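# Lay the towel flat, long sides forward, clear of basket

## Task

From the robot's point of view, finish with the towel's long edges running straight forward toward the far edge of the table. The towel must lie flat in a single layer, entirely on the table, and must not overlap the basket when viewed from above. The basket must stay upright with its full base resting on the table. Finally both hands must release everything and pull away.

## Robot and tools

ROBOT. Two arms, left_arm and right_arm, each ending in a 16-motor dexterous hand. right_arm has a right hand and left_arm has a left hand that mirrors it. Arm bases in the scene frame: left_arm (-0.017, +0.288, +0.003) m, right_arm (+0.023, -0.300, +0.042) m, both turned only slightly about z. A camera stand is fixed behind the arms.

SCENE FRAME. The origin is at table-top height, halfway between the two nominal bases. +x points out over the table, +y points toward the left_arm side, +z points up. Image left and right do not match arm names.

HAND POINT AXES (right hand). +z runs along the straightened fingers toward their tips. +x runs across the palm, away from the thumb. The palm surface lies at y = -0.062 m, and the fingers curl toward +y. On the left hand +x points toward the thumb instead. A rigid mast at the wrist (x +0.05 to +0.10, z -0.16 to -0.11, up to y = +0.06) can strike objects; on the left hand its x values change sign. Fingertips have rubber caps over the last 3 cm.

execute_actions(actions, cameras). actions is a list of actions. Each action is a table of at most 15 rows, one row per 1/30 s control step, and lasts 0.5 s. If the table is shorter, its last row is held to the end. Every row has 48 numbers, each in [-1, 1], covering both arms even if only one moves:
1-6: left_arm dx, dy, dz, rx, ry, rz.
7-22: left hand motor goals.
23-24: left current_limit, speed.
25-30: right_arm dx, dy, dz, rx, ry, rz.
31-46: right hand motor goals.
47-48: right current_limit, speed.

The six arm numbers are an offset, not a pose. They are measured along the scene-frame axes from the Hand target as it stood when that action began. Each row is counted from that same starting target, so rows do not add up within an action. Later actions do add up, because each starts from the new target. 1.0 equals 0.6 m for dx/dy/dz or 180 degrees for rotation. rx, ry, rz form a single rotation vector, turning about the Hand target position. A translation longer than 1.0 is scaled back along its direction. Orientation commands are clipped to within 40 degrees of the measured orientation at every step.

Hand motor order, for each hand: index_mcp, index_abd, index_pip, index_dip, middle_mcp, middle_abd, middle_pip, middle_dip, ring_mcp, ring_abd, ring_pip, ring_dip, thumb_cmc, thumb_axl, thumb_mcp, thumb_ipl. These are absolute goal angles scaled linearly between each hinge's two stops; 0 is a real goal, not a hold. Stops and straight values: _mcp +128/-18, straight -0.75; _abd +60/-60, straight 0; _pip +108/-29, straight -0.58; _dip +117/-21, straight -0.70; thumb_cmc +120/-20, straight -0.71; thumb_axl +140/-27, straight -0.68; thumb_mcp +109/-69, straight -0.23; thumb_ipl +108/-77, straight -0.17. The left hand's index_dip goal is capped at +67.3 degrees (about +0.28); anything higher acts as that.

current_limit maps -1..+1 to 0..550 mA, with a floor of 11 mA. speed sets hinge speed to (speed+1)/2 of 8.5 rad/s. These start at +0.4 and -0.6 and persist until changed. To keep a hand unchanged, copy back its hand_goal, hand_current_limit and hand_speed.

cameras: names from cam_high (672x504), cam_left_wrist and cam_right_wrist (616x616 fisheye), or ["all"] or []. If it is omitted, an empty actions list returns all images; otherwise none are returned.

zoom_image(camera, region): shows an enlarged crop [x0, y0, x1, y1] in pixels, at most 504x504, taken from that camera's latest image.

read_manual(section): gives licence text only.

finished_scene(scene=1): ends the scene irreversibly; the goal must then hold on its own.

RESULTS. For each arm, results give end_effector_position (m) and end_effector_quat_wxyz in the scene frame, plus Hand target, which is the last commanded pose after clipping. The hand often stops short of the target because of friction, weight and elbow sag, by up to a few cm. Sending an all-zero action asks for the target again. If it still falls short, send the remaining distance, or command a bit higher.

Joint velocities may read "within noise". Joint torques include gravity and have offsets; numbers 3 and 4 wrap at ±28 N m. Step readings list intermediate positions.

Per-motor hand readings: hand_goal, hand_measured, hand_current_ma (positive pushes toward -1), and hand_state, which is one of moving, goal, blocked or overload. A finger grips only while its goal lies past the object's surface.

CAUTIONS.
- Motor overload: if a motor draws 495 mA or more for 5 s in total, it shuts off for 10 s.
- Motor heat: holding loads, full stretches and pushing at unreachable poses heat the motors. A MOTOR HOT line appears at 85 °C, and at 100 °C the arm drops (OVER-TEMPERATURE FAULT).
- Arm contact: any moderate contact between the two arms or hands can fail the scene. Never close one hand on the other's fingers.
- Hard impacts and drops: hard hits on heavy or fixed objects fail the scene.
- Objects off the table: anything that falls or is left off the table means failure.
- Pushing and hand commands: to stop a push, command the target back beyond the hand point. While an arm is stopped, new hand commands are discarded.
- Time: the scene keeps running while you think; the robot holds its last command.

CAMERAS. cam_high is fixed at about (0.72, 0.55, 1.00), looking down over the table. The wrist cameras ride on the hands and may lag slightly while the arm moves. The calibration given is approximate, accurate to a few mm or degrees.

Each tool is called after "Call:" as a command line: name --argument value for each argument, lists and objects as JSON in quotes; but a table of rows of numbers goes row by row, as --pt "numbers of a row", without its own name.

## Session

Call:
execute_actions --actions '[]'

Scene clock: 0.00 s.
left_arm: end_effector_position=(+0.6208, +0.3867, +0.3250) hand_goal=(-0.754, +0.000, -0.576, -0.696, -0.754, +0.000, -0.576, -0.696, -0.754, +0.000, -0.576, -0.696, -0.714, -0.678, -0.226, -0.168) hand_measured=(-0.754, +0.000, -0.576, -0.696, -0.754, +0.000, -0.576, -0.696, -0.754, +0.000, -0.576, -0.696, -0.714, -0.678, -0.226, -0.168) hand_current_ma=(+0, +0, +0, +0, +0, +0, +0, +0, +0, +0, +0, +0, +0, +0, +0, +0) hand_state=(goal, goal, goal, goal, goal, goal, goal, goal, goal, goal, goal, goal, goal, goal, goal, goal) hand_current_limit=0.40 hand_speed=-0.60 end_effector_quat_wxyz=(+0.032, +0.862, +0.470, +0.186) | right_arm: end_effector_position=(+0.8046, +0.0582, +0.2552) hand_goal=(-0.754, +0.000, -0.576, -0.696, -0.754, +0.000, -0.576, -0.696, -0.754, +0.000, -0.576, -0.696, -0.714, -0.678, -0.226, -0.168) hand_measured=(-0.754, +0.000, -0.576, -0.696, -0.754, +0.000, -0.576, -0.696, -0.754, +0.000, -0.576, -0.696, -0.714, -0.678, -0.226, -0.168) hand_current_ma=(+0, +0, +0, +0, +0, +0, +0, +0, +0, +0, +0, +0, +0, +0, +0, +0) hand_state=(goal, goal, goal, goal, goal, goal, goal, goal, goal, goal, goal, goal, goal, goal, goal, goal) hand_current_limit=0.40 hand_speed=-0.60 end_effector_quat_wxyz=(+0.124, +0.361, +0.705, +0.598)
Joint positions: left_arm=[0.226 1.599 1.647 -1.242 -0.043 0.793] | right_arm=[0.304 2.137 1.562 0.279 -0.509 0.121]
Joint velocities: within noise
Joint torques (N m): no reading
Heat: left arm: hottest wrist pitch 26 °C; right arm: hottest shoulder 28 °C.
Hand target: left_arm +0.6258, +0.3878, +0.3374; +0.035, +0.860, +0.469, +0.197 | right_arm +0.8087, +0.0599, +0.2861; +0.138, +0.347, +0.696, +0.613

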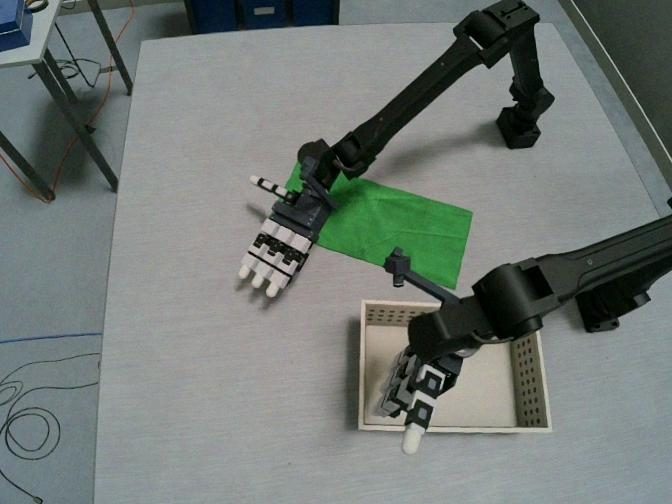

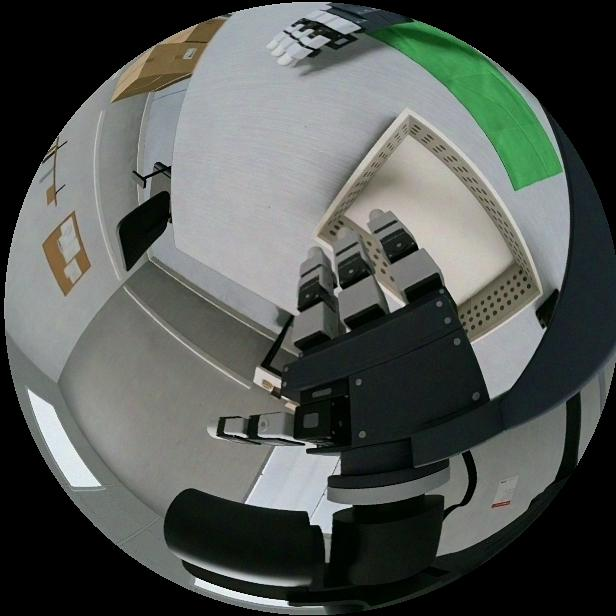

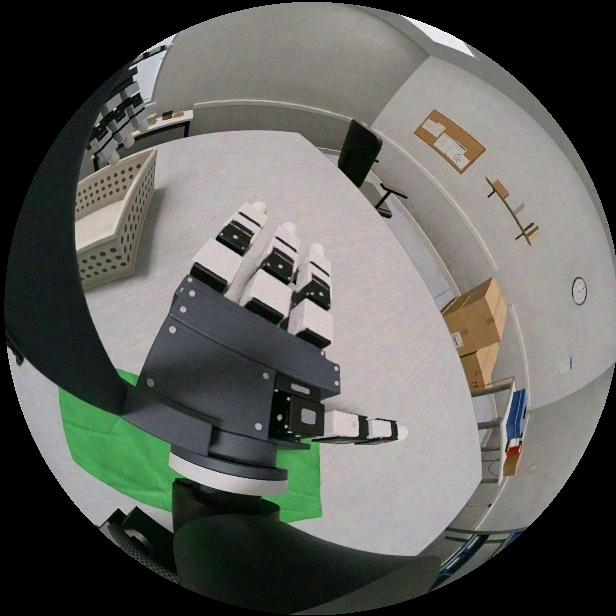

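Call:
zoom_image --camera "cam_high" --region '[230, 120, 500, 322]'

Call:
zoom_image --camera "cam_left_wrist" --region '[330, 0, 616, 286]'

Call:
zoom_image --camera "cam_right_wrist" --region '[0, 340, 350, 616]'

Scaled by 1.867 from the camera's 672x504 image, which has a finer 960x720 frame.

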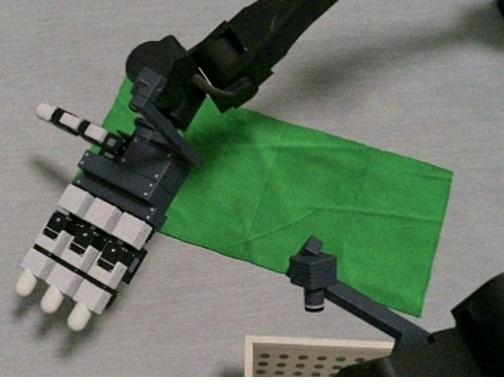

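Scaled by 1.762 from the camera's 616x616 image, which has a finer 880x880 frame.

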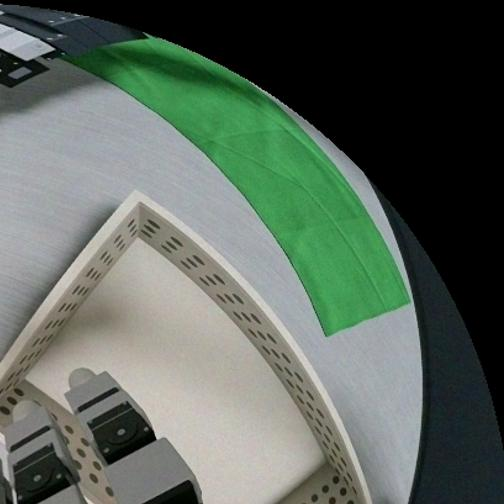

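Scaled by 1.440 from the camera's 616x616 image, which has a finer 880x880 frame.

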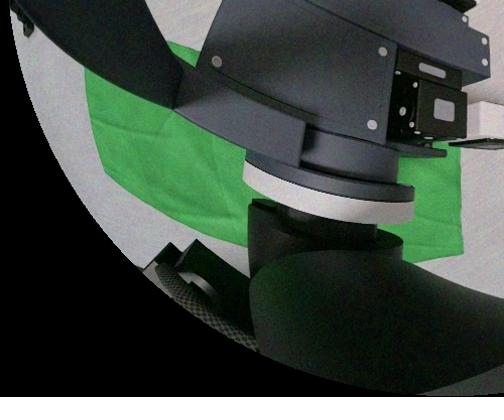

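Call:
execute_actions --actions '[[[0,0,0,0,0,0,-0.754,0,-0.576,-0.696,-0.754,0,-0.576,-0.696,-0.754,0,-0.576,-0.696,-0.714,-0.678,-0.226,-0.168,0.4,-0.6,-0.03,-0.07,0.03,-0.045,0.062,-0.057,-0.616,-0.42,-0.576,-0.696,-0.616,0,-0.576,-0.696,-0.616,0.42,-0.576,-0.696,-0.714,-0.678,-0.226,-0.168,0.4,-0.6]],[[0,0,0,0,0,0,-0.754,0,-0.576,-0.696,-0.754,0,-0.576,-0.696,-0.754,0,-0.576,-0.696,-0.714,-0.678,-0.226,-0.168,0.4,-0.6,-0.04,-0.09,0.02,-0.045,0.062,-0.057,-0.616,-0.42,-0.576,-0.696,-0.616,0,-0.576,-0.696,-0.616,0.42,-0.576,-0.696,-0.714,-0.678,-0.226,-0.168,0.4,-0.6]],[[0,0,0,0,0,0,-0.754,0,-0.576,-0.696,-0.754,0,-0.576,-0.696,-0.754,0,-0.576,-0.696,-0.714,-0.678,-0.226,-0.168,0.4,-0.6,-0.04,-0.09,0.015,-0.045,0.062,-0.057,-0.616,-0.42,-0.576,-0.696,-0.616,0,-0.576,-0.696,-0.616,0.42,-0.576,-0.696,-0.714,-0.678,-0.226,-0.168,0.4,-0.6]],[[0,0,0,0,0,0,-0.754,0,-0.576,-0.696,-0.754,0,-0.576,-0.696,-0.754,0,-0.576,-0.696,-0.714,-0.678,-0.226,-0.168,0.4,-0.6,-0.038,-0.09,0.005,-0.045,0.062,-0.057,-0.616,-0.42,-0.576,-0.696,-0.616,0,-0.576,-0.696,-0.616,0.42,-0.576,-0.696,-0.714,-0.678,-0.226,-0.168,0.4,-0.6]]]' --cameras '["all"]'

Scene clock: 196.73 s.
left_arm: end_effector_position=(+0.6208, +0.3867, +0.3250) hand_goal=(-0.754, +0.000, -0.576, -0.696, -0.754, +0.000, -0.576, -0.696, -0.754, +0.000, -0.576, -0.696, -0.714, -0.678, -0.226, -0.168) hand_measured=(-0.754, +0.000, -0.576, -0.696, -0.754, +0.000, -0.576, -0.696, -0.754, +0.000, -0.576, -0.696, -0.714, -0.678, -0.224, -0.168) hand_current_ma=(+0, +0, +0, +0, +0, +0, +0, +0, +0, +0, +0, +0, +0, +0, +1, +0) hand_state=(goal, goal, goal, goal, goal, goal, goal, goal, goal, goal, goal, goal, goal, goal, goal, goal) hand_current_limit=0.40 hand_speed=-0.60 end_effector_quat_wxyz=(+0.032, +0.862, +0.470, +0.186) | right_arm: end_effector_position=(+0.7037, -0.1409, +0.2912) hand_goal=(-0.616, -0.420, -0.576, -0.696, -0.616, +0.000, -0.576, -0.696, -0.616, +0.420, -0.576, -0.696, -0.714, -0.678, -0.226, -0.168) hand_measured=(-0.624, -0.418, -0.576, -0.696, -0.624, +0.000, -0.576, -0.696, -0.624, +0.416, -0.576, -0.696, -0.722, -0.678, -0.224, -0.168) hand_current_ma=(-7, +1, +0, +0, -6, +0, +0, +0, -6, -1, +0, +0, -5, +0, +2, +0) hand_state=(goal, goal, goal, goal, goal, goal, goal, goal, goal, goal, goal, goal, goal, goal, goal, goal) hand_current_limit=0.40 hand_speed=-0.60 end_effector_quat_wxyz=(+0.144, +0.702, +0.687, +0.120)
Joint positions: left_arm=[0.226 1.599 1.647 -1.242 -0.043 0.793] | right_arm=[0.278 1.777 1.676 -1.125 0.158 0.334]
Joint torques (N m): left_arm=[-1.2 -16.38 10.45 1.18 -0.12 0.07] | right_arm=[-1.55 -17.67 16.32 0.46 0.48 0.21]
Heat: left arm: hottest elbow 37 °C; right arm: hottest shoulder 38 °C.
Hand target: left_arm +0.6258, +0.3878, +0.3374; +0.035, +0.860, +0.469, +0.197 | right_arm +0.7200, -0.1443, +0.3279; +0.157, +0.709, +0.671, +0.147
Off the commanded pose: left_arm 0.013 m, 1 deg | right_arm 0.040 m, 4 deg.
Step readings (end_effector_position of left_arm | right_arm):
0: (+0.6208, +0.3867, +0.3250) | (+0.8046, +0.0582, +0.2552)
1: (+0.6208, +0.3867, +0.3250) | (+0.8054, +0.0572, +0.2544)
2: (+0.6208, +0.3867, +0.3250) | (+0.8078, +0.0533, +0.2528)
4: (+0.6208, +0.3867, +0.3250) | (+0.8077, +0.0420, +0.2446)
8: (+0.6208, +0.3867, +0.3250) | (+0.7982, +0.0252, +0.2505)
15: (+0.6208, +0.3867, +0.3250) | (+0.7899, +0.0180, +0.2918)
16: (+0.6208, +0.3867, +0.3250) | (+0.7897, +0.0163, +0.2931)
17: (+0.6208, +0.3867, +0.3250) | (+0.7899, +0.0112, +0.2910)
19: (+0.6208, +0.3867, +0.3250) | (+0.7856, -0.0017, +0.2818)
23: (+0.6208, +0.3867, +0.3250) | (+0.7732, -0.0228, +0.2767)
30: (+0.6208, +0.3867, +0.3250) | (+0.7620, -0.0312, +0.2895)
31: (+0.6208, +0.3867, +0.3250) | (+0.7614, -0.0332, +0.2877)
32: (+0.6208, +0.3867, +0.3250) | (+0.7598, -0.0391, +0.2834)
34: (+0.6208, +0.3867, +0.3250) | (+0.7507, -0.0546, +0.2719)
38: (+0.6208, +0.3867, +0.3250) | (+0.7332, -0.0792, +0.2580)
45: (+0.6208, +0.3867, +0.3250) | (+0.7270, -0.0871, +0.2658)
46: (+0.6208, +0.3867, +0.3250) | (+0.7270, -0.0886, +0.2672)
47: (+0.6208, +0.3867, +0.3250) | (+0.7256, -0.0941, +0.2680)
49: (+0.6208, +0.3867, +0.3250) | (+0.7183, -0.1080, +0.2672)
53: (+0.6208, +0.3867, +0.3250) | (+0.7079, -0.1300, +0.2717)
60: (+0.6208, +0.3867, +0.3250) | (+0.7053, -0.1392, +0.2889)
camera_calibration:
cam_right_wrist: T_world_to_cam=[[0.608007, -0.759693, 0.230638, -0.566501], [-0.748432, -0.451513, 0.485784, 0.28151], [-0.264911, -0.467977, -0.843102, 0.488952], [0, 0, 0, 1]] pos_world=[0.684656, -0.0744431, 0.40614]

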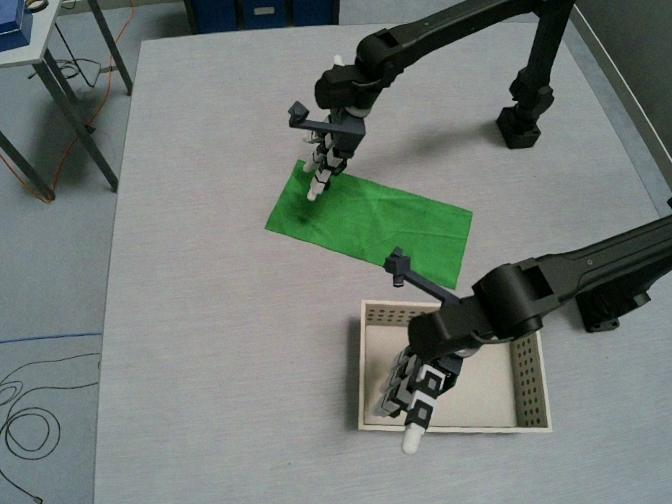

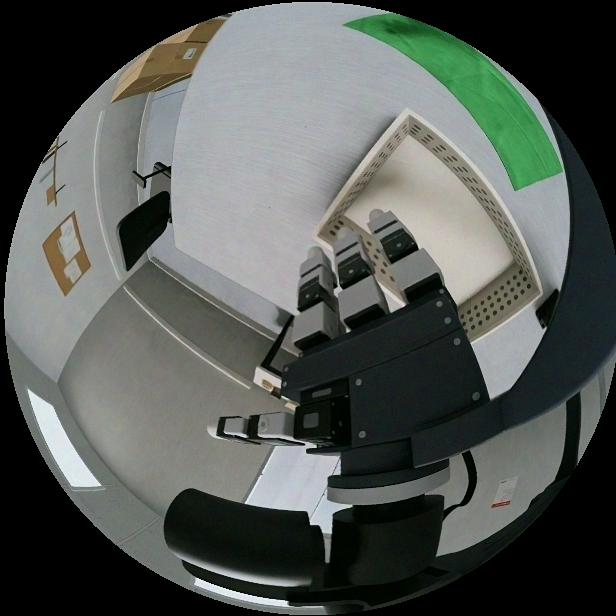

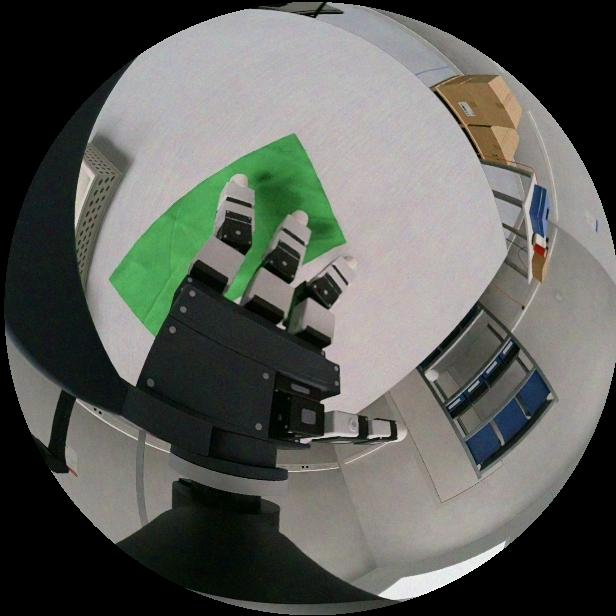

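Call:
execute_actions --actions '[[[0,0,0,0,0,0,-0.754,0,-0.576,-0.696,-0.754,0,-0.576,-0.696,-0.754,0,-0.576,-0.696,-0.714,-0.678,-0.226,-0.168,0.4,-0.6,0,0,-0.09,0,0,0,-0.616,-0.42,-0.576,-0.696,-0.616,0,-0.576,-0.696,-0.616,0.42,-0.576,-0.696,-0.714,-0.678,-0.226,-0.168,0.2,-0.6]],[[0,0,0,0,0,0,-0.754,0,-0.576,-0.696,-0.754,0,-0.576,-0.696,-0.754,0,-0.576,-0.696,-0.714,-0.678,-0.226,-0.168,0.4,-0.6,0,0,-0.09,0,0,0,-0.616,-0.42,-0.576,-0.696,-0.616,0,-0.576,-0.696,-0.616,0.42,-0.576,-0.696,-0.714,-0.678,-0.226,-0.168,0.2,-0.6]],[[0,0,0,0,0,0,-0.754,0,-0.576,-0.696,-0.754,0,-0.576,-0.696,-0.754,0,-0.576,-0.696,-0.714,-0.678,-0.226,-0.168,0.4,-0.6,0,0,-0.05,0,0,0,-0.616,-0.42,-0.576,-0.696,-0.616,0,-0.576,-0.696,-0.616,0.42,-0.576,-0.696,-0.714,-0.678,-0.226,-0.168,0.2,-0.6]]]' --cameras '["cam_right_wrist"]'

Scene clock: 226.43 s.
left_arm: end_effector_position=(+0.6208, +0.3867, +0.3250) hand_goal=(-0.754, +0.000, -0.576, -0.696, -0.754, +0.000, -0.576, -0.696, -0.754, +0.000, -0.576, -0.696, -0.714, -0.678, -0.226, -0.168) hand_measured=(-0.754, +0.000, -0.576, -0.696, -0.754, +0.000, -0.576, -0.696, -0.754, +0.000, -0.576, -0.696, -0.714, -0.678, -0.224, -0.168) hand_current_ma=(+0, +0, +0, +0, +0, +0, +0, +0, +0, +0, +0, +0, +0, +0, +1, +0) hand_state=(goal, goal, goal, goal, goal, goal, goal, goal, goal, goal, goal, goal, goal, goal, goal, goal) hand_current_limit=0.40 hand_speed=-0.60 end_effector_quat_wxyz=(+0.032, +0.862, +0.470, +0.186) | right_arm: end_effector_position=(+0.7163, -0.1369, +0.1925) hand_goal=(-0.616, -0.420, -0.576, -0.696, -0.616, +0.000, -0.576, -0.696, -0.616, +0.420, -0.576, -0.696, -0.714, -0.678, -0.226, -0.168) hand_measured=(-0.624, -0.418, -0.576, -0.696, -0.624, +0.000, -0.576, -0.696, -0.624, +0.416, -0.576, -0.696, -0.722, -0.678, -0.224, -0.168) hand_current_ma=(-7, +1, +0, +0, -6, +0, +0, +0, -6, -1, +0, +0, -5, +0, +2, +0) hand_state=(goal, goal, goal, goal, goal, goal, goal, goal, goal, goal, goal, goal, goal, goal, goal, goal) hand_current_limit=0.20 hand_speed=-0.60 end_effector_quat_wxyz=(+0.155, +0.701, +0.681, +0.144)
Joint positions: left_arm=[0.226 1.599 1.647 -1.242 -0.043 0.793] | right_arm=[0.278 1.849 1.491 -0.815 0.159 0.338]
Joint torques (N m): left_arm=[-1.14 -16.32 10.47 1.13 -0.13 0.06] | right_arm=[-1.73 -17.26 9.72 1.5 0.46 0.18]
Heat: left arm: hottest elbow 37 °C; right arm: hottest elbow 41 °C.
Hand target: left_arm +0.6258, +0.3878, +0.3374; +0.035, +0.860, +0.469, +0.197 | right_arm +0.7199, -0.1443, +0.1897; +0.157, +0.709, +0.671, +0.147
Off the commanded pose: left_arm 0.013 m, 1 deg | right_arm 0.009 m, 1 deg.
Step readings (end_effector_position of left_arm | right_arm):
0: (+0.6208, +0.3867, +0.3250) | (+0.7037, -0.1409, +0.2912)
1: (+0.6208, +0.3867, +0.3250) | (+0.7038, -0.1409, +0.2912)
2: (+0.6208, +0.3867, +0.3250) | (+0.7048, -0.1406, +0.2920)
4: (+0.6208, +0.3867, +0.3250) | (+0.7099, -0.1389, +0.2946)
8: (+0.6208, +0.3867, +0.3250) | (+0.7156, -0.1369, +0.2938)
15: (+0.6208, +0.3867, +0.3250) | (+0.7149, -0.1372, +0.2777)
16: (+0.6208, +0.3867, +0.3250) | (+0.7151, -0.1371, +0.2755)
17: (+0.6208, +0.3867, +0.3250) | (+0.7157, -0.1370, +0.2732)
19: (+0.6208, +0.3867, +0.3250) | (+0.7168, -0.1367, +0.2659)
23: (+0.6208, +0.3867, +0.3250) | (+0.7137, -0.1378, +0.2380)
30: (+0.6208, +0.3867, +0.3250) | (+0.7139, -0.1377, +0.2118)
31: (+0.6208, +0.3867, +0.3250) | (+0.7143, -0.1376, +0.2120)
32: (+0.6208, +0.3867, +0.3250) | (+0.7152, -0.1373, +0.2121)
34: (+0.6208, +0.3867, +0.3250) | (+0.7178, -0.1364, +0.2124)
38: (+0.6208, +0.3867, +0.3250) | (+0.7167, -0.1368, +0.2040)
45: (+0.6208, +0.3867, +0.3250) | (+0.7157, -0.1371, +0.1922)
camera_calibration:
cam_right_wrist: T_world_to_cam=[[0.593345, -0.766084, 0.247097, -0.541893], [-0.77323, -0.457123, 0.439493, 0.366549], [-0.223735, -0.451834, -0.863591, 0.387561], [0, 0, 0, 1]] pos_world=[0.691667, -0.0724649, 0.307498]
Images, in order (width x height): cam_right_wrist 616x616.

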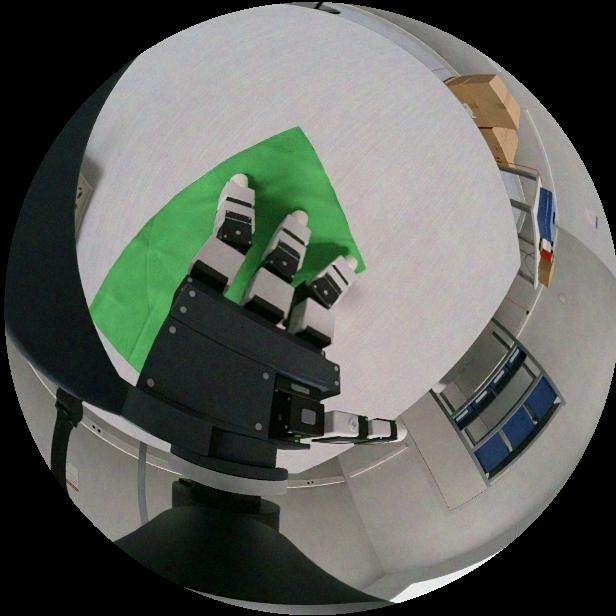

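Call:
execute_actions --actions '[[[0,0,0,0,0,0,-0.754,0,-0.576,-0.696,-0.754,0,-0.576,-0.696,-0.754,0,-0.576,-0.696,-0.714,-0.678,-0.226,-0.168,0.4,-0.6,0,0,-0.06,0,0,0,-0.616,-0.42,-0.576,-0.696,-0.616,0,-0.576,-0.696,-0.616,0.42,-0.576,-0.696,-0.714,-0.678,-0.226,-0.168,0.2,-0.6]],[[0,0,0,0,0,0,-0.754,0,-0.576,-0.696,-0.754,0,-0.576,-0.696,-0.754,0,-0.576,-0.696,-0.714,-0.678,-0.226,-0.168,0.4,-0.6,0,0,-0.03,0,0,0,-0.616,-0.42,-0.576,-0.696,-0.616,0,-0.576,-0.696,-0.616,0.42,-0.576,-0.696,-0.714,-0.678,-0.226,-0.168,0.2,-0.6]],[[0,0,0,0,0,0,-0.754,0,-0.576,-0.696,-0.754,0,-0.576,-0.696,-0.754,0,-0.576,-0.696,-0.714,-0.678,-0.226,-0.168,0.4,-0.6,0,0,-0.02,0,0,0,-0.616,-0.42,-0.576,-0.696,-0.616,0,-0.576,-0.696,-0.616,0.42,-0.576,-0.696,-0.714,-0.678,-0.226,-0.168,0.2,-0.6]]]' --cameras '["cam_high","cam_right_wrist"]'

Scene clock: 239.70 s.
left_arm: end_effector_position=(+0.6208, +0.3867, +0.3250) hand_goal=(-0.754, +0.000, -0.576, -0.696, -0.754, +0.000, -0.576, -0.696, -0.754, +0.000, -0.576, -0.696, -0.714, -0.678, -0.226, -0.168) hand_measured=(-0.754, +0.000, -0.576, -0.696, -0.754, +0.000, -0.576, -0.696, -0.754, +0.000, -0.576, -0.696, -0.714, -0.678, -0.224, -0.168) hand_current_ma=(+0, +0, +0, +0, +0, +0, +0, +0, +0, +0, +0, +0, +0, +0, +1, +0) hand_state=(goal, goal, goal, goal, goal, goal, goal, goal, goal, goal, goal, goal, goal, goal, goal, goal) hand_current_limit=0.40 hand_speed=-0.60 end_effector_quat_wxyz=(+0.032, +0.862, +0.470, +0.186) | right_arm: end_effector_position=(+0.7238, -0.1351, +0.1672) hand_goal=(-0.616, -0.420, -0.576, -0.696, -0.616, +0.000, -0.576, -0.696, -0.616, +0.420, -0.576, -0.696, -0.714, -0.678, -0.226, -0.168) hand_measured=(-0.624, -0.418, -0.576, -0.696, -0.592, -0.004, -0.562, -0.690, -0.622, +0.416, -0.576, -0.696, -0.722, -0.678, -0.224, -0.168) hand_current_ma=(-7, +1, +0, +0, +36, -2, +15, +3, -4, -1, +0, +0, -5, +0, +2, +0) hand_state=(goal, goal, goal, goal, blocked, goal, goal, goal, goal, goal, goal, goal, goal, goal, goal, goal) hand_current_limit=0.20 hand_speed=-0.60 end_effector_quat_wxyz=(+0.171, +0.699, +0.673, +0.173)
Joint positions: left_arm=[0.226 1.599 1.647 -1.242 -0.043 0.793] | right_arm=[0.278 1.876 1.426 -0.656 0.163 0.339]
Joint torques (N m): left_arm=[-0.91 -16.21 10.36 1.03 -0.14 0.08] | right_arm=[-1.44 -13.8 7.72 1.32 0.26 0.17]
Heat: left arm: hottest elbow 37 °C; right arm: hottest elbow 38 °C.
Hand target: left_arm +0.6258, +0.3878, +0.3374; +0.035, +0.860, +0.469, +0.197 | right_arm +0.7199, -0.1442, +0.1238; +0.157, +0.709, +0.671, +0.147
Off the commanded pose: left_arm 0.013 m, 1 deg | right_arm 0.045 m, 4 deg.
Step readings (end_effector_position of left_arm | right_arm):
0: (+0.6208, +0.3867, +0.3250) | (+0.7163, -0.1369, +0.1925)
1: (+0.6208, +0.3867, +0.3250) | (+0.7165, -0.1369, +0.1925)
2: (+0.6208, +0.3867, +0.3250) | (+0.7167, -0.1367, +0.1917)
4: (+0.6208, +0.3867, +0.3250) | (+0.7179, -0.1363, +0.1893)
8: (+0.6208, +0.3867, +0.3250) | (+0.7171, -0.1366, +0.1736)
15: (+0.6208, +0.3867, +0.3250) | (+0.7186, -0.1364, +0.1716)
16: (+0.6208, +0.3867, +0.3250) | (+0.7188, -0.1363, +0.1718)
17: (+0.6208, +0.3867, +0.3250) | (+0.7189, -0.1364, +0.1713)
19: (+0.6208, +0.3867, +0.3250) | (+0.7197, -0.1362, +0.1702)
23: (+0.6208, +0.3867, +0.3250) | (+0.7210, -0.1358, +0.1698)
30: (+0.6208, +0.3867, +0.3250) | (+0.7217, -0.1356, +0.1695)
31: (+0.6208, +0.3867, +0.3250) | (+0.7217, -0.1356, +0.1694)
32: (+0.6208, +0.3867, +0.3250) | (+0.7219, -0.1356, +0.1691)
34: (+0.6208, +0.3867, +0.3250) | (+0.7223, -0.1355, +0.1683)
38: (+0.6208, +0.3867, +0.3250) | (+0.7231, -0.1353, +0.1673)
45: (+0.6208, +0.3867, +0.3250) | (+0.7238, -0.1351, +0.1671)
camera_calibration:
cam_right_wrist: T_world_to_cam=[[0.574328, -0.772702, 0.27033, -0.529755], [-0.801105, -0.462553, 0.379838, 0.413704], [-0.16846, -0.434714, -0.884672, 0.334013], [0, 0, 0, 1]] pos_world=[0.691941, -0.072783, 0.281561]
Images, in order (width x height): cam_high 672x504, cam_right_wrist 616x616.

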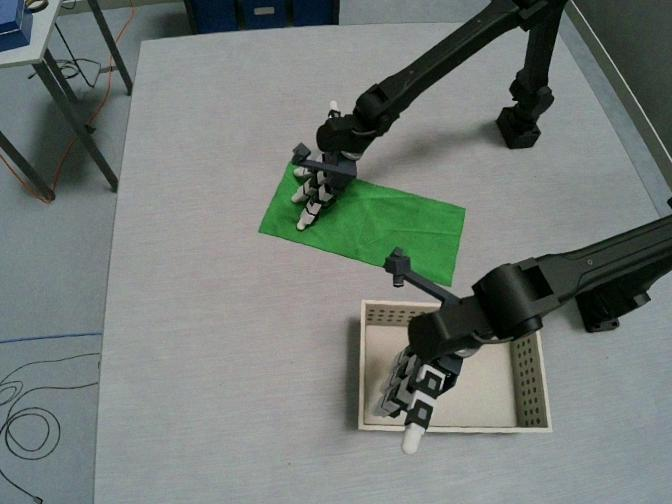

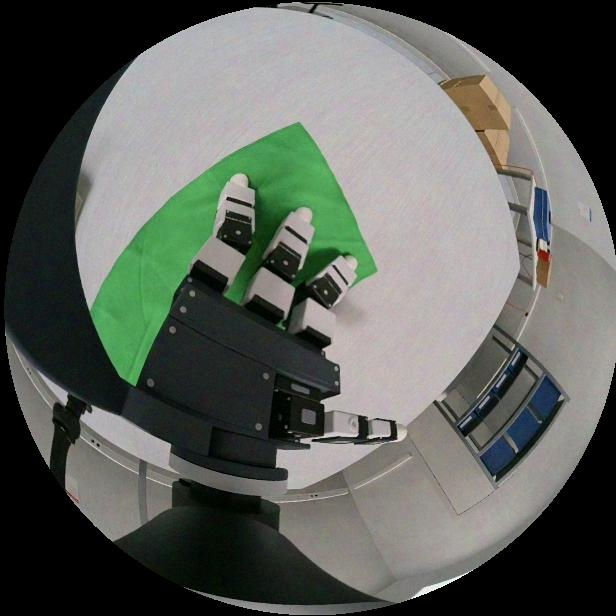

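Call:
execute_actions --actions '[[[0,0,0,0,0,0,-0.754,0,-0.576,-0.696,-0.754,0,-0.576,-0.696,-0.754,0,-0.576,-0.696,-0.714,-0.678,-0.226,-0.168,0.4,-0.6,0,0,-0.01,0,0,0,-0.83,-0.42,-0.576,-0.696,-0.616,0,-0.576,-0.696,-0.83,0.42,-0.576,-0.696,-0.714,-0.678,-0.226,-0.168,0.2,-0.6]]]' --cameras '["cam_right_wrist"]'

Scene clock: 250.67 s.
left_arm: end_effector_position=(+0.6208, +0.3867, +0.3250) hand_goal=(-0.754, +0.000, -0.576, -0.696, -0.754, +0.000, -0.576, -0.696, -0.754, +0.000, -0.576, -0.696, -0.714, -0.678, -0.226, -0.168) hand_measured=(-0.754, +0.000, -0.576, -0.696, -0.754, +0.000, -0.576, -0.696, -0.754, +0.000, -0.576, -0.696, -0.714, -0.678, -0.224, -0.168) hand_current_ma=(+0, +0, +0, +0, +0, +0, +0, +0, +0, +0, +0, +0, +0, +0, +1, +0) hand_state=(goal, goal, goal, goal, goal, goal, goal, goal, goal, goal, goal, goal, goal, goal, goal, goal) hand_current_limit=0.40 hand_speed=-0.60 end_effector_quat_wxyz=(+0.032, +0.862, +0.470, +0.186) | right_arm: end_effector_position=(+0.7298, -0.1342, +0.1727) hand_goal=(-0.830, -0.420, -0.576, -0.696, -0.616, +0.000, -0.576, -0.696, -0.830, +0.420, -0.576, -0.696, -0.714, -0.678, -0.226, -0.168) hand_measured=(-0.770, -0.422, -0.556, -0.688, -0.618, -0.004, -0.574, -0.694, -0.756, +0.422, -0.546, -0.684, -0.722, -0.678, -0.224, -0.168) hand_current_ma=(+137, -1, +23, +7, -1, -1, +0, +1, +187, +0, +43, +11, -5, +0, +2, +0) hand_state=(blocked, goal, goal, goal, goal, goal, goal, goal, blocked, goal, blocked, goal, goal, goal, goal, goal) hand_current_limit=0.20 hand_speed=-0.60 end_effector_quat_wxyz=(+0.179, +0.698, +0.667, +0.187)
Joint positions: left_arm=[0.226 1.599 1.647 -1.242 -0.043 0.793] | right_arm=[0.278 1.877 1.426 -0.621 0.168 0.342]
Joint torques (N m): left_arm=[-0.97 -16.21 10.43 1.07 -0.15 0.09] | right_arm=[-1.49 -13.57 7.21 0.35 0.1 0.13]
Heat: left arm: hottest elbow 37 °C; right arm: hottest elbow 35 °C.
Hand target: left_arm +0.6258, +0.3878, +0.3374; +0.035, +0.860, +0.469, +0.197 | right_arm +0.7199, -0.1442, +0.1180; +0.157, +0.709, +0.671, +0.147
Off the commanded pose: left_arm 0.013 m, 1 deg | right_arm 0.057 m, 5 deg.
Step readings (end_effector_position of left_arm | right_arm):
0: (+0.6208, +0.3867, +0.3250) | (+0.7238, -0.1351, +0.1672)
1: (+0.6208, +0.3867, +0.3250) | (+0.7238, -0.1351, +0.1672)
2: (+0.6208, +0.3867, +0.3250) | (+0.7242, -0.1351, +0.1673)
4: (+0.6208, +0.3867, +0.3250) | (+0.7257, -0.1348, +0.1684)
8: (+0.6208, +0.3867, +0.3250) | (+0.7290, -0.1341, +0.1719)
15: (+0.6208, +0.3867, +0.3250) | (+0.7298, -0.1342, +0.1727)
camera_calibration:
cam_right_wrist: T_world_to_cam=[[0.56149, -0.777901, 0.282134, -0.527321], [-0.815402, -0.462089, 0.348701, 0.43267], [-0.140883, -0.425845, -0.893761, 0.322956], [0, 0, 0, 1]] pos_world=[0.694384, -0.0727419, 0.286548]
Images, in order (width x height): cam_right_wrist 616x616.

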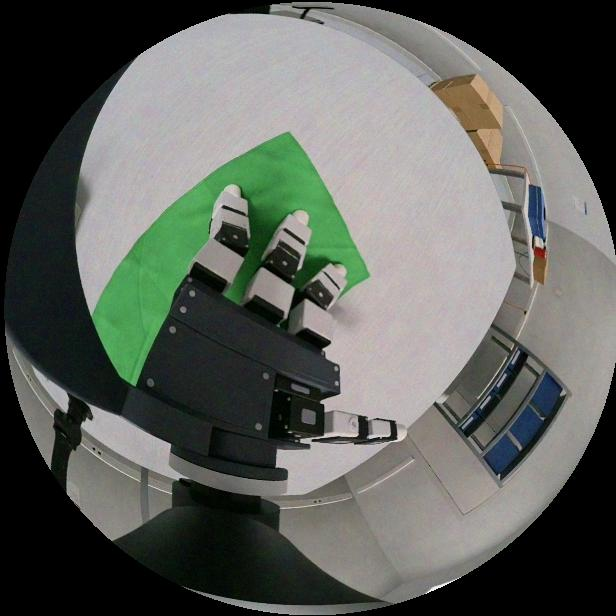

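Call:
execute_actions --actions '[[[0,0,0,0,0,0,-0.754,0,-0.576,-0.696,-0.754,0,-0.576,-0.696,-0.754,0,-0.576,-0.696,-0.714,-0.678,-0.226,-0.168,0.4,-0.6,0.025,0.061,0,0,0,0.033,-0.83,-0.42,-0.576,-0.696,-0.72,0,-0.576,-0.696,-0.83,0.42,-0.576,-0.696,-0.714,-0.678,-0.226,-0.168,0.2,-0.6]],[[0,0,0,0,0,0,-0.754,0,-0.576,-0.696,-0.754,0,-0.576,-0.696,-0.754,0,-0.576,-0.696,-0.714,-0.678,-0.226,-0.168,0.4,-0.6,0.018,0.062,0,0,0,0.033,-0.83,-0.42,-0.576,-0.696,-0.72,0,-0.576,-0.696,-0.83,0.42,-0.576,-0.696,-0.714,-0.678,-0.226,-0.168,0.2,-0.6]]]' --cameras '["cam_high","cam_right_wrist"]'

Scene clock: 267.23 s.
left_arm: end_effector_position=(+0.6208, +0.3867, +0.3250) hand_goal=(-0.754, +0.000, -0.576, -0.696, -0.754, +0.000, -0.576, -0.696, -0.754, +0.000, -0.576, -0.696, -0.714, -0.678, -0.226, -0.168) hand_measured=(-0.754, +0.000, -0.576, -0.696, -0.754, +0.000, -0.576, -0.696, -0.754, +0.000, -0.576, -0.696, -0.714, -0.678, -0.224, -0.168) hand_current_ma=(+0, +0, +0, +0, +0, +0, +0, +0, +0, +0, +0, +0, +0, +0, +1, +0) hand_state=(goal, goal, goal, goal, goal, goal, goal, goal, goal, goal, goal, goal, goal, goal, goal, goal) hand_current_limit=0.40 hand_speed=-0.60 end_effector_quat_wxyz=(+0.032, +0.862, +0.470, +0.186) | right_arm: end_effector_position=(+0.7510, -0.1045, +0.1761) hand_goal=(-0.830, -0.420, -0.576, -0.696, -0.720, +0.000, -0.576, -0.696, -0.830, +0.420, -0.576, -0.696, -0.714, -0.678, -0.226, -0.168) hand_measured=(-0.812, -0.442, -0.560, -0.688, -0.690, -0.016, -0.562, -0.690, -0.782, +0.412, -0.546, -0.684, -0.722, -0.678, -0.224, -0.168) hand_current_ma=(+23, -24, +16, +7, +51, -15, +14, +5, +99, -5, +43, +11, -5, +0, +2, +0) hand_state=(goal, blocked, goal, goal, blocked, goal, goal, goal, blocked, goal, blocked, goal, goal, goal, goal, goal) hand_current_limit=0.20 hand_speed=-0.60 end_effector_quat_wxyz=(+0.172, +0.655, +0.709, +0.197)
Joint positions: left_arm=[0.226 1.599 1.647 -1.242 -0.043 0.793] | right_arm=[0.285 1.923 1.501 -0.634 0.119 0.236]
Joint torques (N m): left_arm=[-1.44 -16.15 10.4 1.09 -0.15 0.06] | right_arm=[2.08 -12.04 10.77 -0.01 -0.59 -0.28]
Heat: left arm: hottest elbow 37 °C; right arm: hottest shoulder 32 °C.
Hand target: left_arm +0.6258, +0.3878, +0.3374; +0.035, +0.860, +0.469, +0.197 | right_arm +0.7457, -0.0704, +0.1179; +0.141, +0.636, +0.741, +0.162
Off the commanded pose: left_arm 0.013 m, 1 deg | right_arm 0.068 m, 7 deg.
Step readings (end_effector_position of left_arm | right_arm):
0: (+0.6208, +0.3867, +0.3250) | (+0.7298, -0.1342, +0.1727)
1: (+0.6208, +0.3867, +0.3250) | (+0.7298, -0.1341, +0.1724)
2: (+0.6208, +0.3867, +0.3250) | (+0.7297, -0.1336, +0.1717)
4: (+0.6208, +0.3867, +0.3250) | (+0.7303, -0.1325, +0.1713)
8: (+0.6208, +0.3867, +0.3250) | (+0.7337, -0.1295, +0.1732)
15: (+0.6208, +0.3867, +0.3250) | (+0.7356, -0.1274, +0.1738)
16: (+0.6208, +0.3867, +0.3250) | (+0.7358, -0.1270, +0.1739)
17: (+0.6208, +0.3867, +0.3250) | (+0.7366, -0.1255, +0.1742)
19: (+0.6208, +0.3867, +0.3250) | (+0.7401, -0.1211, +0.1743)
23: (+0.6208, +0.3867, +0.3250) | (+0.7470, -0.1114, +0.1754)
30: (+0.6208, +0.3867, +0.3250) | (+0.7507, -0.1050, +0.1761)
camera_calibration:
cam_right_wrist: T_world_to_cam=[[0.650255, -0.701939, 0.290601, -0.577379], [-0.75515, -0.55532, 0.34838, 0.407622], [-0.0831649, -0.445983, -0.891169, 0.29575], [0, 0, 0, 1]] pos_world=[0.707855, -0.0470252, 0.289343]
Images, in order (width x height): cam_high 672x504, cam_right_wrist 616x616.

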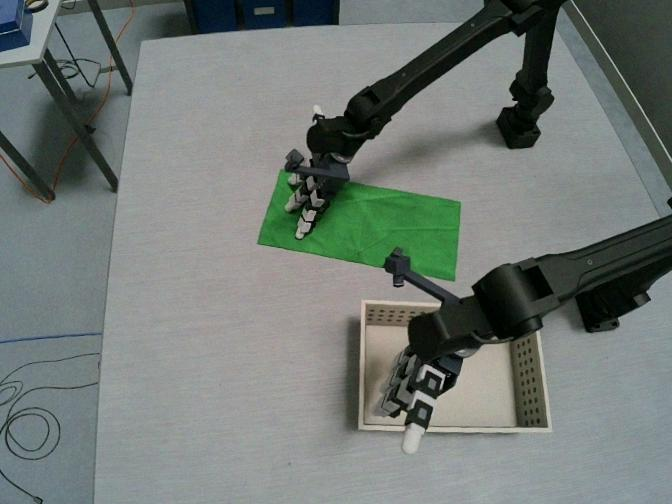

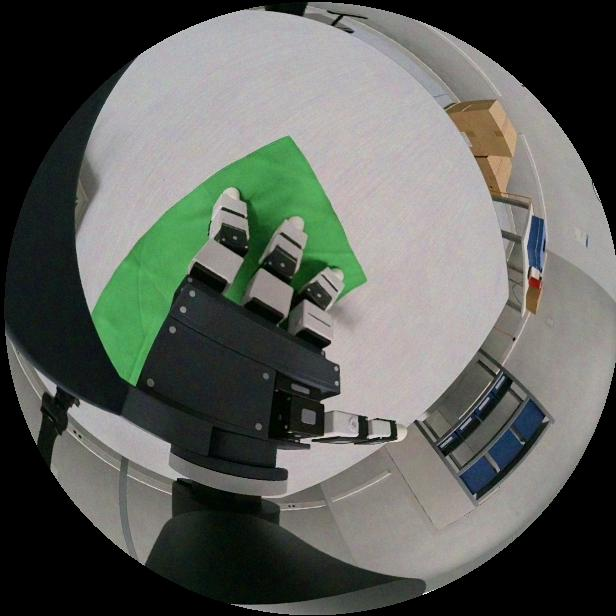

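Call:
execute_actions --actions '[[[0,0,0,0,0,0,-0.754,0,-0.576,-0.696,-0.754,0,-0.576,-0.696,-0.754,0,-0.576,-0.696,-0.714,-0.678,-0.226,-0.168,0.4,-0.6,0.012,0.061,-0.006,0,0,0.032,-0.86,-0.42,-0.576,-0.696,-0.72,0,-0.576,-0.696,-0.83,0.42,-0.576,-0.696,-0.714,-0.678,-0.226,-0.168,0.2,-0.6]],[[0,0,0,0,0,0,-0.754,0,-0.576,-0.696,-0.754,0,-0.576,-0.696,-0.754,0,-0.576,-0.696,-0.714,-0.678,-0.226,-0.168,0.4,-0.6,0.01,0.061,-0.004,0,0,0.032,-0.86,-0.42,-0.576,-0.696,-0.72,0,-0.576,-0.696,-0.83,0.42,-0.576,-0.696,-0.714,-0.678,-0.226,-0.168,0.2,-0.6]]]' --cameras '["cam_high","cam_right_wrist"]'

Scene clock: 283.00 s.
left_arm: end_effector_position=(+0.6208, +0.3867, +0.3250) hand_goal=(-0.754, +0.000, -0.576, -0.696, -0.754, +0.000, -0.576, -0.696, -0.754, +0.000, -0.576, -0.696, -0.714, -0.678, -0.226, -0.168) hand_measured=(-0.754, +0.000, -0.576, -0.696, -0.754, +0.000, -0.576, -0.696, -0.754, +0.000, -0.576, -0.696, -0.714, -0.678, -0.224, -0.168) hand_current_ma=(+0, +0, +0, +0, +0, +0, +0, +0, +0, +0, +0, +0, +0, +0, +1, +0) hand_state=(goal, goal, goal, goal, goal, goal, goal, goal, goal, goal, goal, goal, goal, goal, goal, goal) hand_current_limit=0.40 hand_speed=-0.60 end_effector_quat_wxyz=(+0.032, +0.862, +0.470, +0.186) | right_arm: end_effector_position=(+0.7697, -0.0322, +0.1793) hand_goal=(-0.860, -0.420, -0.576, -0.696, -0.720, +0.000, -0.576, -0.696, -0.830, +0.420, -0.576, -0.696, -0.714, -0.678, -0.226, -0.168) hand_measured=(-0.830, -0.444, -0.560, -0.688, -0.696, -0.018, -0.562, -0.690, -0.786, +0.410, -0.546, -0.684, -0.722, -0.678, -0.224, -0.168) hand_current_ma=(+51, -26, +16, +7, +34, -17, +14, +5, +89, -6, +43, +11, -5, +0, +2, +0) hand_state=(blocked, blocked, goal, goal, blocked, goal, goal, goal, blocked, goal, blocked, goal, goal, goal, goal, goal) hand_current_limit=0.20 hand_speed=-0.60 end_effector_quat_wxyz=(+0.159, +0.578, +0.771, +0.214)
Joint positions: left_arm=[0.226 1.599 1.647 -1.242 -0.043 0.793] | right_arm=[0.335 1.997 1.62 -0.656 0.056 0.097]
Joint torques (N m): left_arm=[-1.38 -16.21 10.47 1.03 -0.12 0.09] | right_arm=[2.55 -13.1 10.55 -0.21 -0.6 -0.25]
Heat: left arm: hottest elbow 38 °C; right arm: hottest elbow 33 °C.
Hand target: left_arm +0.6258, +0.3878, +0.3374; +0.035, +0.860, +0.469, +0.197 | right_arm +0.7589, +0.0030, +0.1118; +0.124, +0.558, +0.801, +0.176
Off the commanded pose: left_arm 0.013 m, 1 deg | right_arm 0.077 m, 7 deg.
Step readings (end_effector_position of left_arm | right_arm):
0: (+0.6208, +0.3867, +0.3250) | (+0.7511, -0.1044, +0.1763)
1: (+0.6208, +0.3867, +0.3250) | (+0.7511, -0.1041, +0.1760)
2: (+0.6208, +0.3867, +0.3250) | (+0.7516, -0.1028, +0.1761)
4: (+0.6208, +0.3867, +0.3250) | (+0.7542, -0.0980, +0.1765)
8: (+0.6208, +0.3867, +0.3250) | (+0.7584, -0.0835, +0.1774)
15: (+0.6208, +0.3867, +0.3250) | (+0.7609, -0.0685, +0.1781)
16: (+0.6208, +0.3867, +0.3250) | (+0.7611, -0.0679, +0.1778)
17: (+0.6208, +0.3867, +0.3250) | (+0.7617, -0.0665, +0.1779)
19: (+0.6208, +0.3867, +0.3250) | (+0.7638, -0.0615, +0.1782)
23: (+0.6208, +0.3867, +0.3250) | (+0.7674, -0.0474, +0.1788)
30: (+0.6208, +0.3867, +0.3250) | (+0.7691, -0.0329, +0.1793)
camera_calibration:
cam_right_wrist: T_world_to_cam=[[0.773001, -0.554787, 0.307703, -0.63248], [-0.63404, -0.692062, 0.345028, 0.363765], [0.0215327, -0.461803, -0.886721, 0.250503], [0, 0, 0, 1]] pos_world=[0.714155, 0.0165389, 0.291233]
Images, in order (width x height): cam_high 672x504, cam_right_wrist 616x616.

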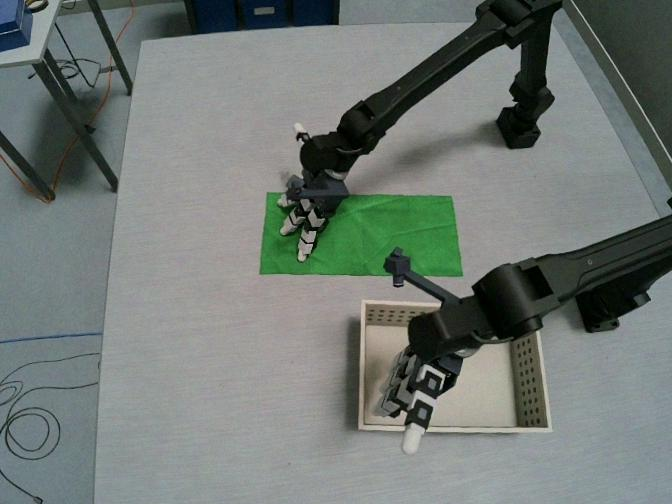

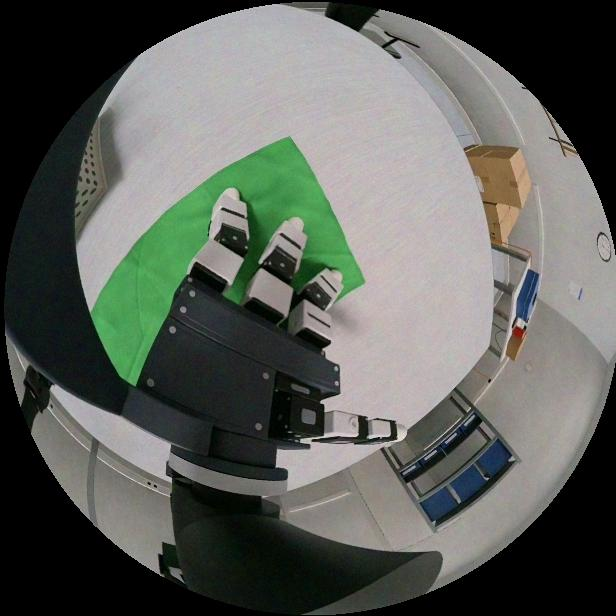

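Call:
execute_actions --actions '[[[0,0,0,0,0,0,-0.754,0,-0.576,-0.696,-0.754,0,-0.576,-0.696,-0.754,0,-0.576,-0.696,-0.714,-0.678,-0.226,-0.168,0.4,-0.6,0.003,0.05,-0.002,0,0,0.024,-0.86,-0.42,-0.576,-0.696,-0.73,0,-0.576,-0.696,-0.83,0.42,-0.576,-0.696,-0.714,-0.678,-0.226,-0.168,0.2,-0.6]],[[0,0,0,0,0,0,-0.754,0,-0.576,-0.696,-0.754,0,-0.576,-0.696,-0.754,0,-0.576,-0.696,-0.714,-0.678,-0.226,-0.168,0.4,-0.6,0.002,0.035,-0.002,0,0,0.02,-0.86,-0.42,-0.576,-0.696,-0.73,0,-0.576,-0.696,-0.83,0.42,-0.576,-0.696,-0.714,-0.678,-0.226,-0.168,0.2,-0.6]]]' --cameras '["cam_high","cam_right_wrist"]'

Scene clock: 310.10 s.
left_arm: end_effector_position=(+0.6208, +0.3867, +0.3250) hand_goal=(-0.754, +0.000, -0.576, -0.696, -0.754, +0.000, -0.576, -0.696, -0.754, +0.000, -0.576, -0.696, -0.714, -0.678, -0.226, -0.168) hand_measured=(-0.754, +0.000, -0.576, -0.696, -0.754, +0.000, -0.576, -0.696, -0.754, +0.000, -0.576, -0.696, -0.714, -0.678, -0.224, -0.168) hand_current_ma=(+0, +0, +0, +0, +0, +0, +0, +0, +0, +0, +0, +0, +0, +0, +1, +0) hand_state=(goal, goal, goal, goal, goal, goal, goal, goal, goal, goal, goal, goal, goal, goal, goal, goal) hand_current_limit=0.40 hand_speed=-0.60 end_effector_quat_wxyz=(+0.032, +0.862, +0.470, +0.186) | right_arm: end_effector_position=(+0.7768, +0.0152, +0.1813) hand_goal=(-0.860, -0.420, -0.576, -0.696, -0.730, +0.000, -0.576, -0.696, -0.830, +0.420, -0.576, -0.696, -0.714, -0.678, -0.226, -0.168) hand_measured=(-0.836, -0.444, -0.560, -0.688, -0.702, -0.018, -0.562, -0.690, -0.786, +0.410, -0.546, -0.684, -0.722, -0.678, -0.224, -0.168) hand_current_ma=(+35, -25, +16, +7, +46, -18, +14, +5, +88, -6, +43, +11, -5, +0, +2, +0) hand_state=(blocked, blocked, goal, goal, blocked, goal, goal, goal, blocked, goal, blocked, goal, goal, goal, goal, goal) hand_current_limit=0.20 hand_speed=-0.60 end_effector_quat_wxyz=(+0.149, +0.525, +0.808, +0.223)
Joint positions: left_arm=[0.226 1.599 1.647 -1.242 -0.043 0.793] | right_arm=[0.367 2.048 1.706 -0.686 0.012 0.005]
Joint torques (N m): left_arm=[-1.14 -16.21 10.45 1.07 -0.15 0.07] | right_arm=[2.78 -13.51 10.63 -0.17 -0.56 -0.24]
Heat: left arm: hottest elbow 38 °C; right arm: hottest elbow 33 °C.
Hand target: left_arm +0.6258, +0.3878, +0.3374; +0.035, +0.860, +0.469, +0.197 | right_arm +0.7619, +0.0539, +0.1094; +0.112, +0.502, +0.838, +0.184
Off the commanded pose: left_arm 0.013 m, 1 deg | right_arm 0.083 m, 8 deg.
Step readings (end_effector_position of left_arm | right_arm):
0: (+0.6208, +0.3867, +0.3250) | (+0.7697, -0.0322, +0.1793)
1: (+0.6208, +0.3867, +0.3250) | (+0.7697, -0.0320, +0.1795)
2: (+0.6208, +0.3867, +0.3250) | (+0.7700, -0.0311, +0.1794)
4: (+0.6208, +0.3867, +0.3250) | (+0.7715, -0.0279, +0.1797)
8: (+0.6208, +0.3867, +0.3250) | (+0.7731, -0.0168, +0.1800)
15: (+0.6208, +0.3867, +0.3250) | (+0.7736, -0.0043, +0.1805)
16: (+0.6208, +0.3867, +0.3250) | (+0.7737, -0.0039, +0.1805)
17: (+0.6208, +0.3867, +0.3250) | (+0.7740, -0.0028, +0.1806)
19: (+0.6208, +0.3867, +0.3250) | (+0.7749, +0.0001, +0.1806)
23: (+0.6208, +0.3867, +0.3250) | (+0.7760, +0.0073, +0.1809)
30: (+0.6208, +0.3867, +0.3250) | (+0.7766, +0.0148, +0.1813)
camera_calibration:
cam_right_wrist: T_world_to_cam=[[0.83785, -0.445201, 0.315917, -0.665795], [-0.538771, -0.767593, 0.34717, 0.327059], [0.0879354, -0.461084, -0.882989, 0.221677], [0, 0, 0, 1]] pos_world=[0.714553, 0.0568478, 0.292529]
Images, in order (width x height): cam_high 672x504, cam_right_wrist 616x616.

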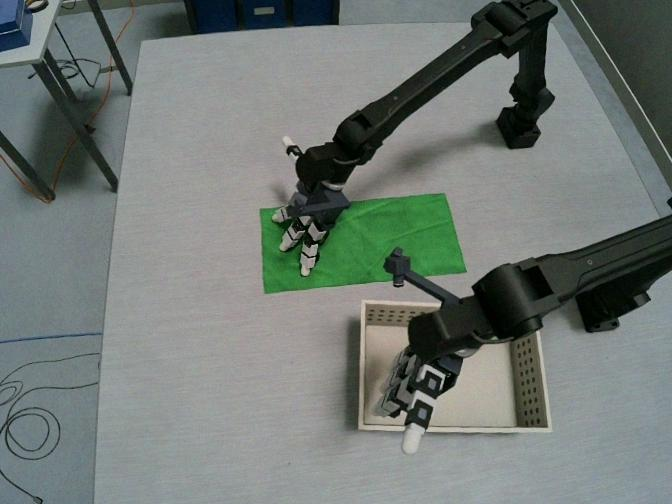

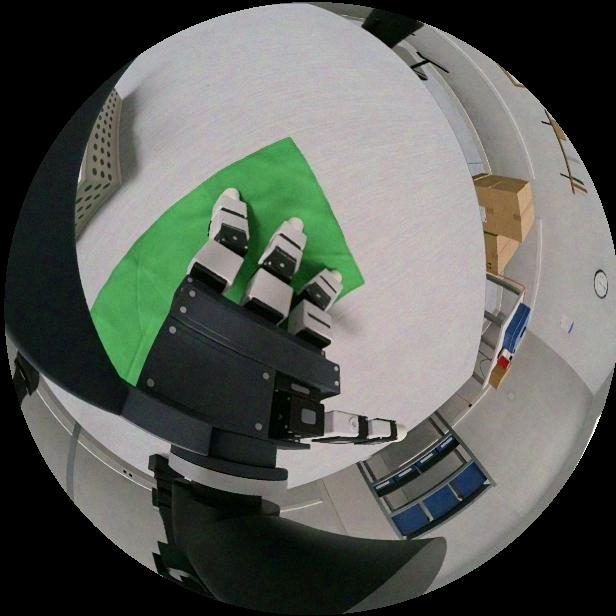

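Call:
execute_actions --actions '[[[0,0,0,0,0,0,-0.754,0,-0.576,-0.696,-0.754,0,-0.576,-0.696,-0.754,0,-0.576,-0.696,-0.714,-0.678,-0.226,-0.168,0.4,-0.6,0.02,-0.052,0.07,0.011,-0.025,-0.02,-0.86,-0.42,-0.576,-0.696,-0.73,0,-0.576,-0.696,-0.83,0.42,-0.576,-0.696,-0.714,-0.678,-0.226,-0.168,0.2,-0.6]],[[0,0,0,0,0,0,-0.754,0,-0.576,-0.696,-0.754,0,-0.576,-0.696,-0.754,0,-0.576,-0.696,-0.714,-0.678,-0.226,-0.168,0.4,-0.6,0.003,-0.006,0.07,0.003,-0.006,-0.003,-0.86,-0.42,-0.576,-0.696,-0.73,0,-0.576,-0.696,-0.83,0.42,-0.576,-0.696,-0.714,-0.678,-0.226,-0.168,0.2,-0.6]],[[0,0,0,0,0,0,-0.754,0,-0.576,-0.696,-0.754,0,-0.576,-0.696,-0.754,0,-0.576,-0.696,-0.714,-0.678,-0.226,-0.168,0.4,-0.6,0,0,0.07,0,0,0,-0.86,-0.42,-0.576,-0.696,-0.73,0,-0.576,-0.696,-0.83,0.42,-0.576,-0.696,-0.714,-0.678,-0.226,-0.168,0.2,-0.6]]]' --cameras '["cam_high","cam_right_wrist"]'

Scene clock: 328.30 s.
left_arm: end_effector_position=(+0.6208, +0.3867, +0.3250) hand_goal=(-0.754, +0.000, -0.576, -0.696, -0.754, +0.000, -0.576, -0.696, -0.754, +0.000, -0.576, -0.696, -0.714, -0.678, -0.226, -0.168) hand_measured=(-0.754, +0.000, -0.576, -0.696, -0.754, +0.000, -0.576, -0.696, -0.754, +0.000, -0.576, -0.696, -0.714, -0.678, -0.224, -0.168) hand_current_ma=(+0, +0, +0, +0, +0, +0, +0, +0, +0, +0, +0, +0, +0, +0, +1, +0) hand_state=(goal, goal, goal, goal, goal, goal, goal, goal, goal, goal, goal, goal, goal, goal, goal, goal) hand_current_limit=0.40 hand_speed=-0.60 end_effector_quat_wxyz=(+0.032, +0.862, +0.470, +0.186) | right_arm: end_effector_position=(+0.7646, +0.0091, +0.1881) hand_goal=(-0.860, -0.420, -0.576, -0.696, -0.730, +0.000, -0.576, -0.696, -0.830, +0.420, -0.576, -0.696, -0.714, -0.678, -0.226, -0.168) hand_measured=(-0.860, -0.422, -0.574, -0.694, -0.716, -0.004, -0.566, -0.692, -0.816, +0.418, -0.562, -0.688, -0.722, -0.678, -0.224, -0.168) hand_current_ma=(+0, +0, +1, +1, +16, -2, +8, +3, +16, -1, +15, +6, -5, +0, +2, +0) hand_state=(goal, goal, goal, goal, goal, goal, goal, goal, goal, goal, goal, goal, goal, goal, goal, goal) hand_current_limit=0.20 hand_speed=-0.60 end_effector_quat_wxyz=(+0.133, +0.529, +0.815, +0.195)
Joint positions: left_arm=[0.226 1.599 1.647 -1.242 -0.043 0.793] | right_arm=[0.367 2.026 1.726 -0.795 0.014 0.005]
Joint torques (N m): left_arm=[-0.91 -16.21 10.5 1.18 -0.12 0.07] | right_arm=[-0.5 -22.83 15.17 0.39 0.08 0.06]
Heat: left arm: hottest elbow 38 °C; right arm: hottest shoulder 32 °C.
Hand target: left_arm +0.6258, +0.3878, +0.3374; +0.035, +0.860, +0.469, +0.197 | right_arm +0.7757, +0.0191, +0.2356; +0.148, +0.524, +0.809, +0.222
Off the commanded pose: left_arm 0.013 m, 1 deg | right_arm 0.050 m, 4 deg.
Step readings (end_effector_position of left_arm | right_arm):
0: (+0.6208, +0.3867, +0.3250) | (+0.7768, +0.0152, +0.1814)
1: (+0.6208, +0.3867, +0.3250) | (+0.7768, +0.0152, +0.1814)
2: (+0.6208, +0.3867, +0.3250) | (+0.7770, +0.0152, +0.1816)
4: (+0.6208, +0.3867, +0.3250) | (+0.7779, +0.0153, +0.1827)
8: (+0.6208, +0.3867, +0.3250) | (+0.7796, +0.0160, +0.1850)
15: (+0.6208, +0.3867, +0.3250) | (+0.7802, +0.0163, +0.1858)
16: (+0.6208, +0.3867, +0.3250) | (+0.7802, +0.0163, +0.1861)
17: (+0.6208, +0.3867, +0.3250) | (+0.7802, +0.0162, +0.1870)
19: (+0.6208, +0.3867, +0.3250) | (+0.7795, +0.0158, +0.1872)
23: (+0.6208, +0.3867, +0.3250) | (+0.7776, +0.0150, +0.1875)
30: (+0.6208, +0.3867, +0.3250) | (+0.7764, +0.0144, +0.1874)
31: (+0.6208, +0.3867, +0.3250) | (+0.7762, +0.0143, +0.1871)
32: (+0.6208, +0.3867, +0.3250) | (+0.7755, +0.0140, +0.1880)
34: (+0.6208, +0.3867, +0.3250) | (+0.7726, +0.0127, +0.1883)
38: (+0.6208, +0.3867, +0.3250) | (+0.7665, +0.0099, +0.1883)
45: (+0.6208, +0.3867, +0.3250) | (+0.7647, +0.0092, +0.1881)
camera_calibration:
cam_right_wrist: T_world_to_cam=[[0.855483, -0.436925, 0.27793, -0.666784], [-0.5167, -0.7557, 0.402416, 0.286136], [0.0342061, -0.487866, -0.872248, 0.265278], [0, 0, 0, 1]] pos_world=[0.709195, 0.0543188, 0.301562]
Images, in order (width x height): cam_high 672x504, cam_right_wrist 616x616.

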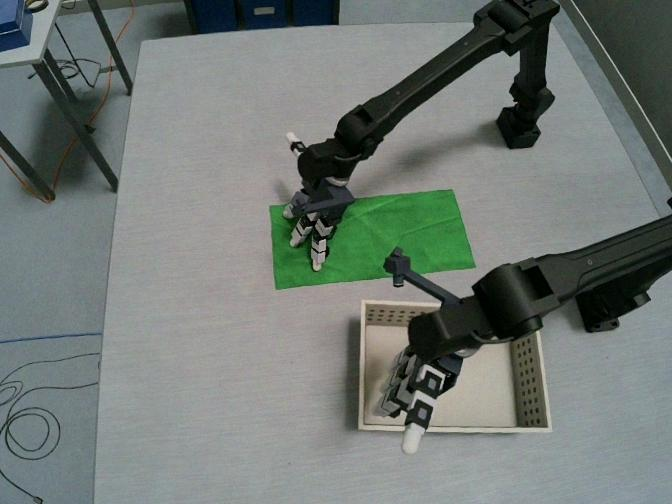

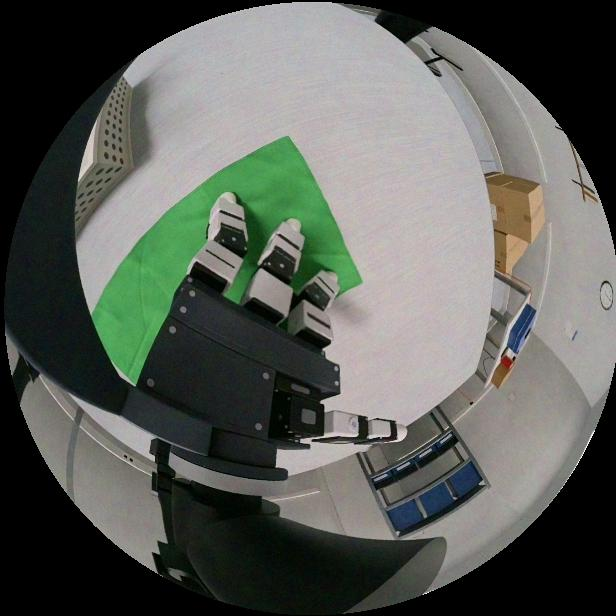

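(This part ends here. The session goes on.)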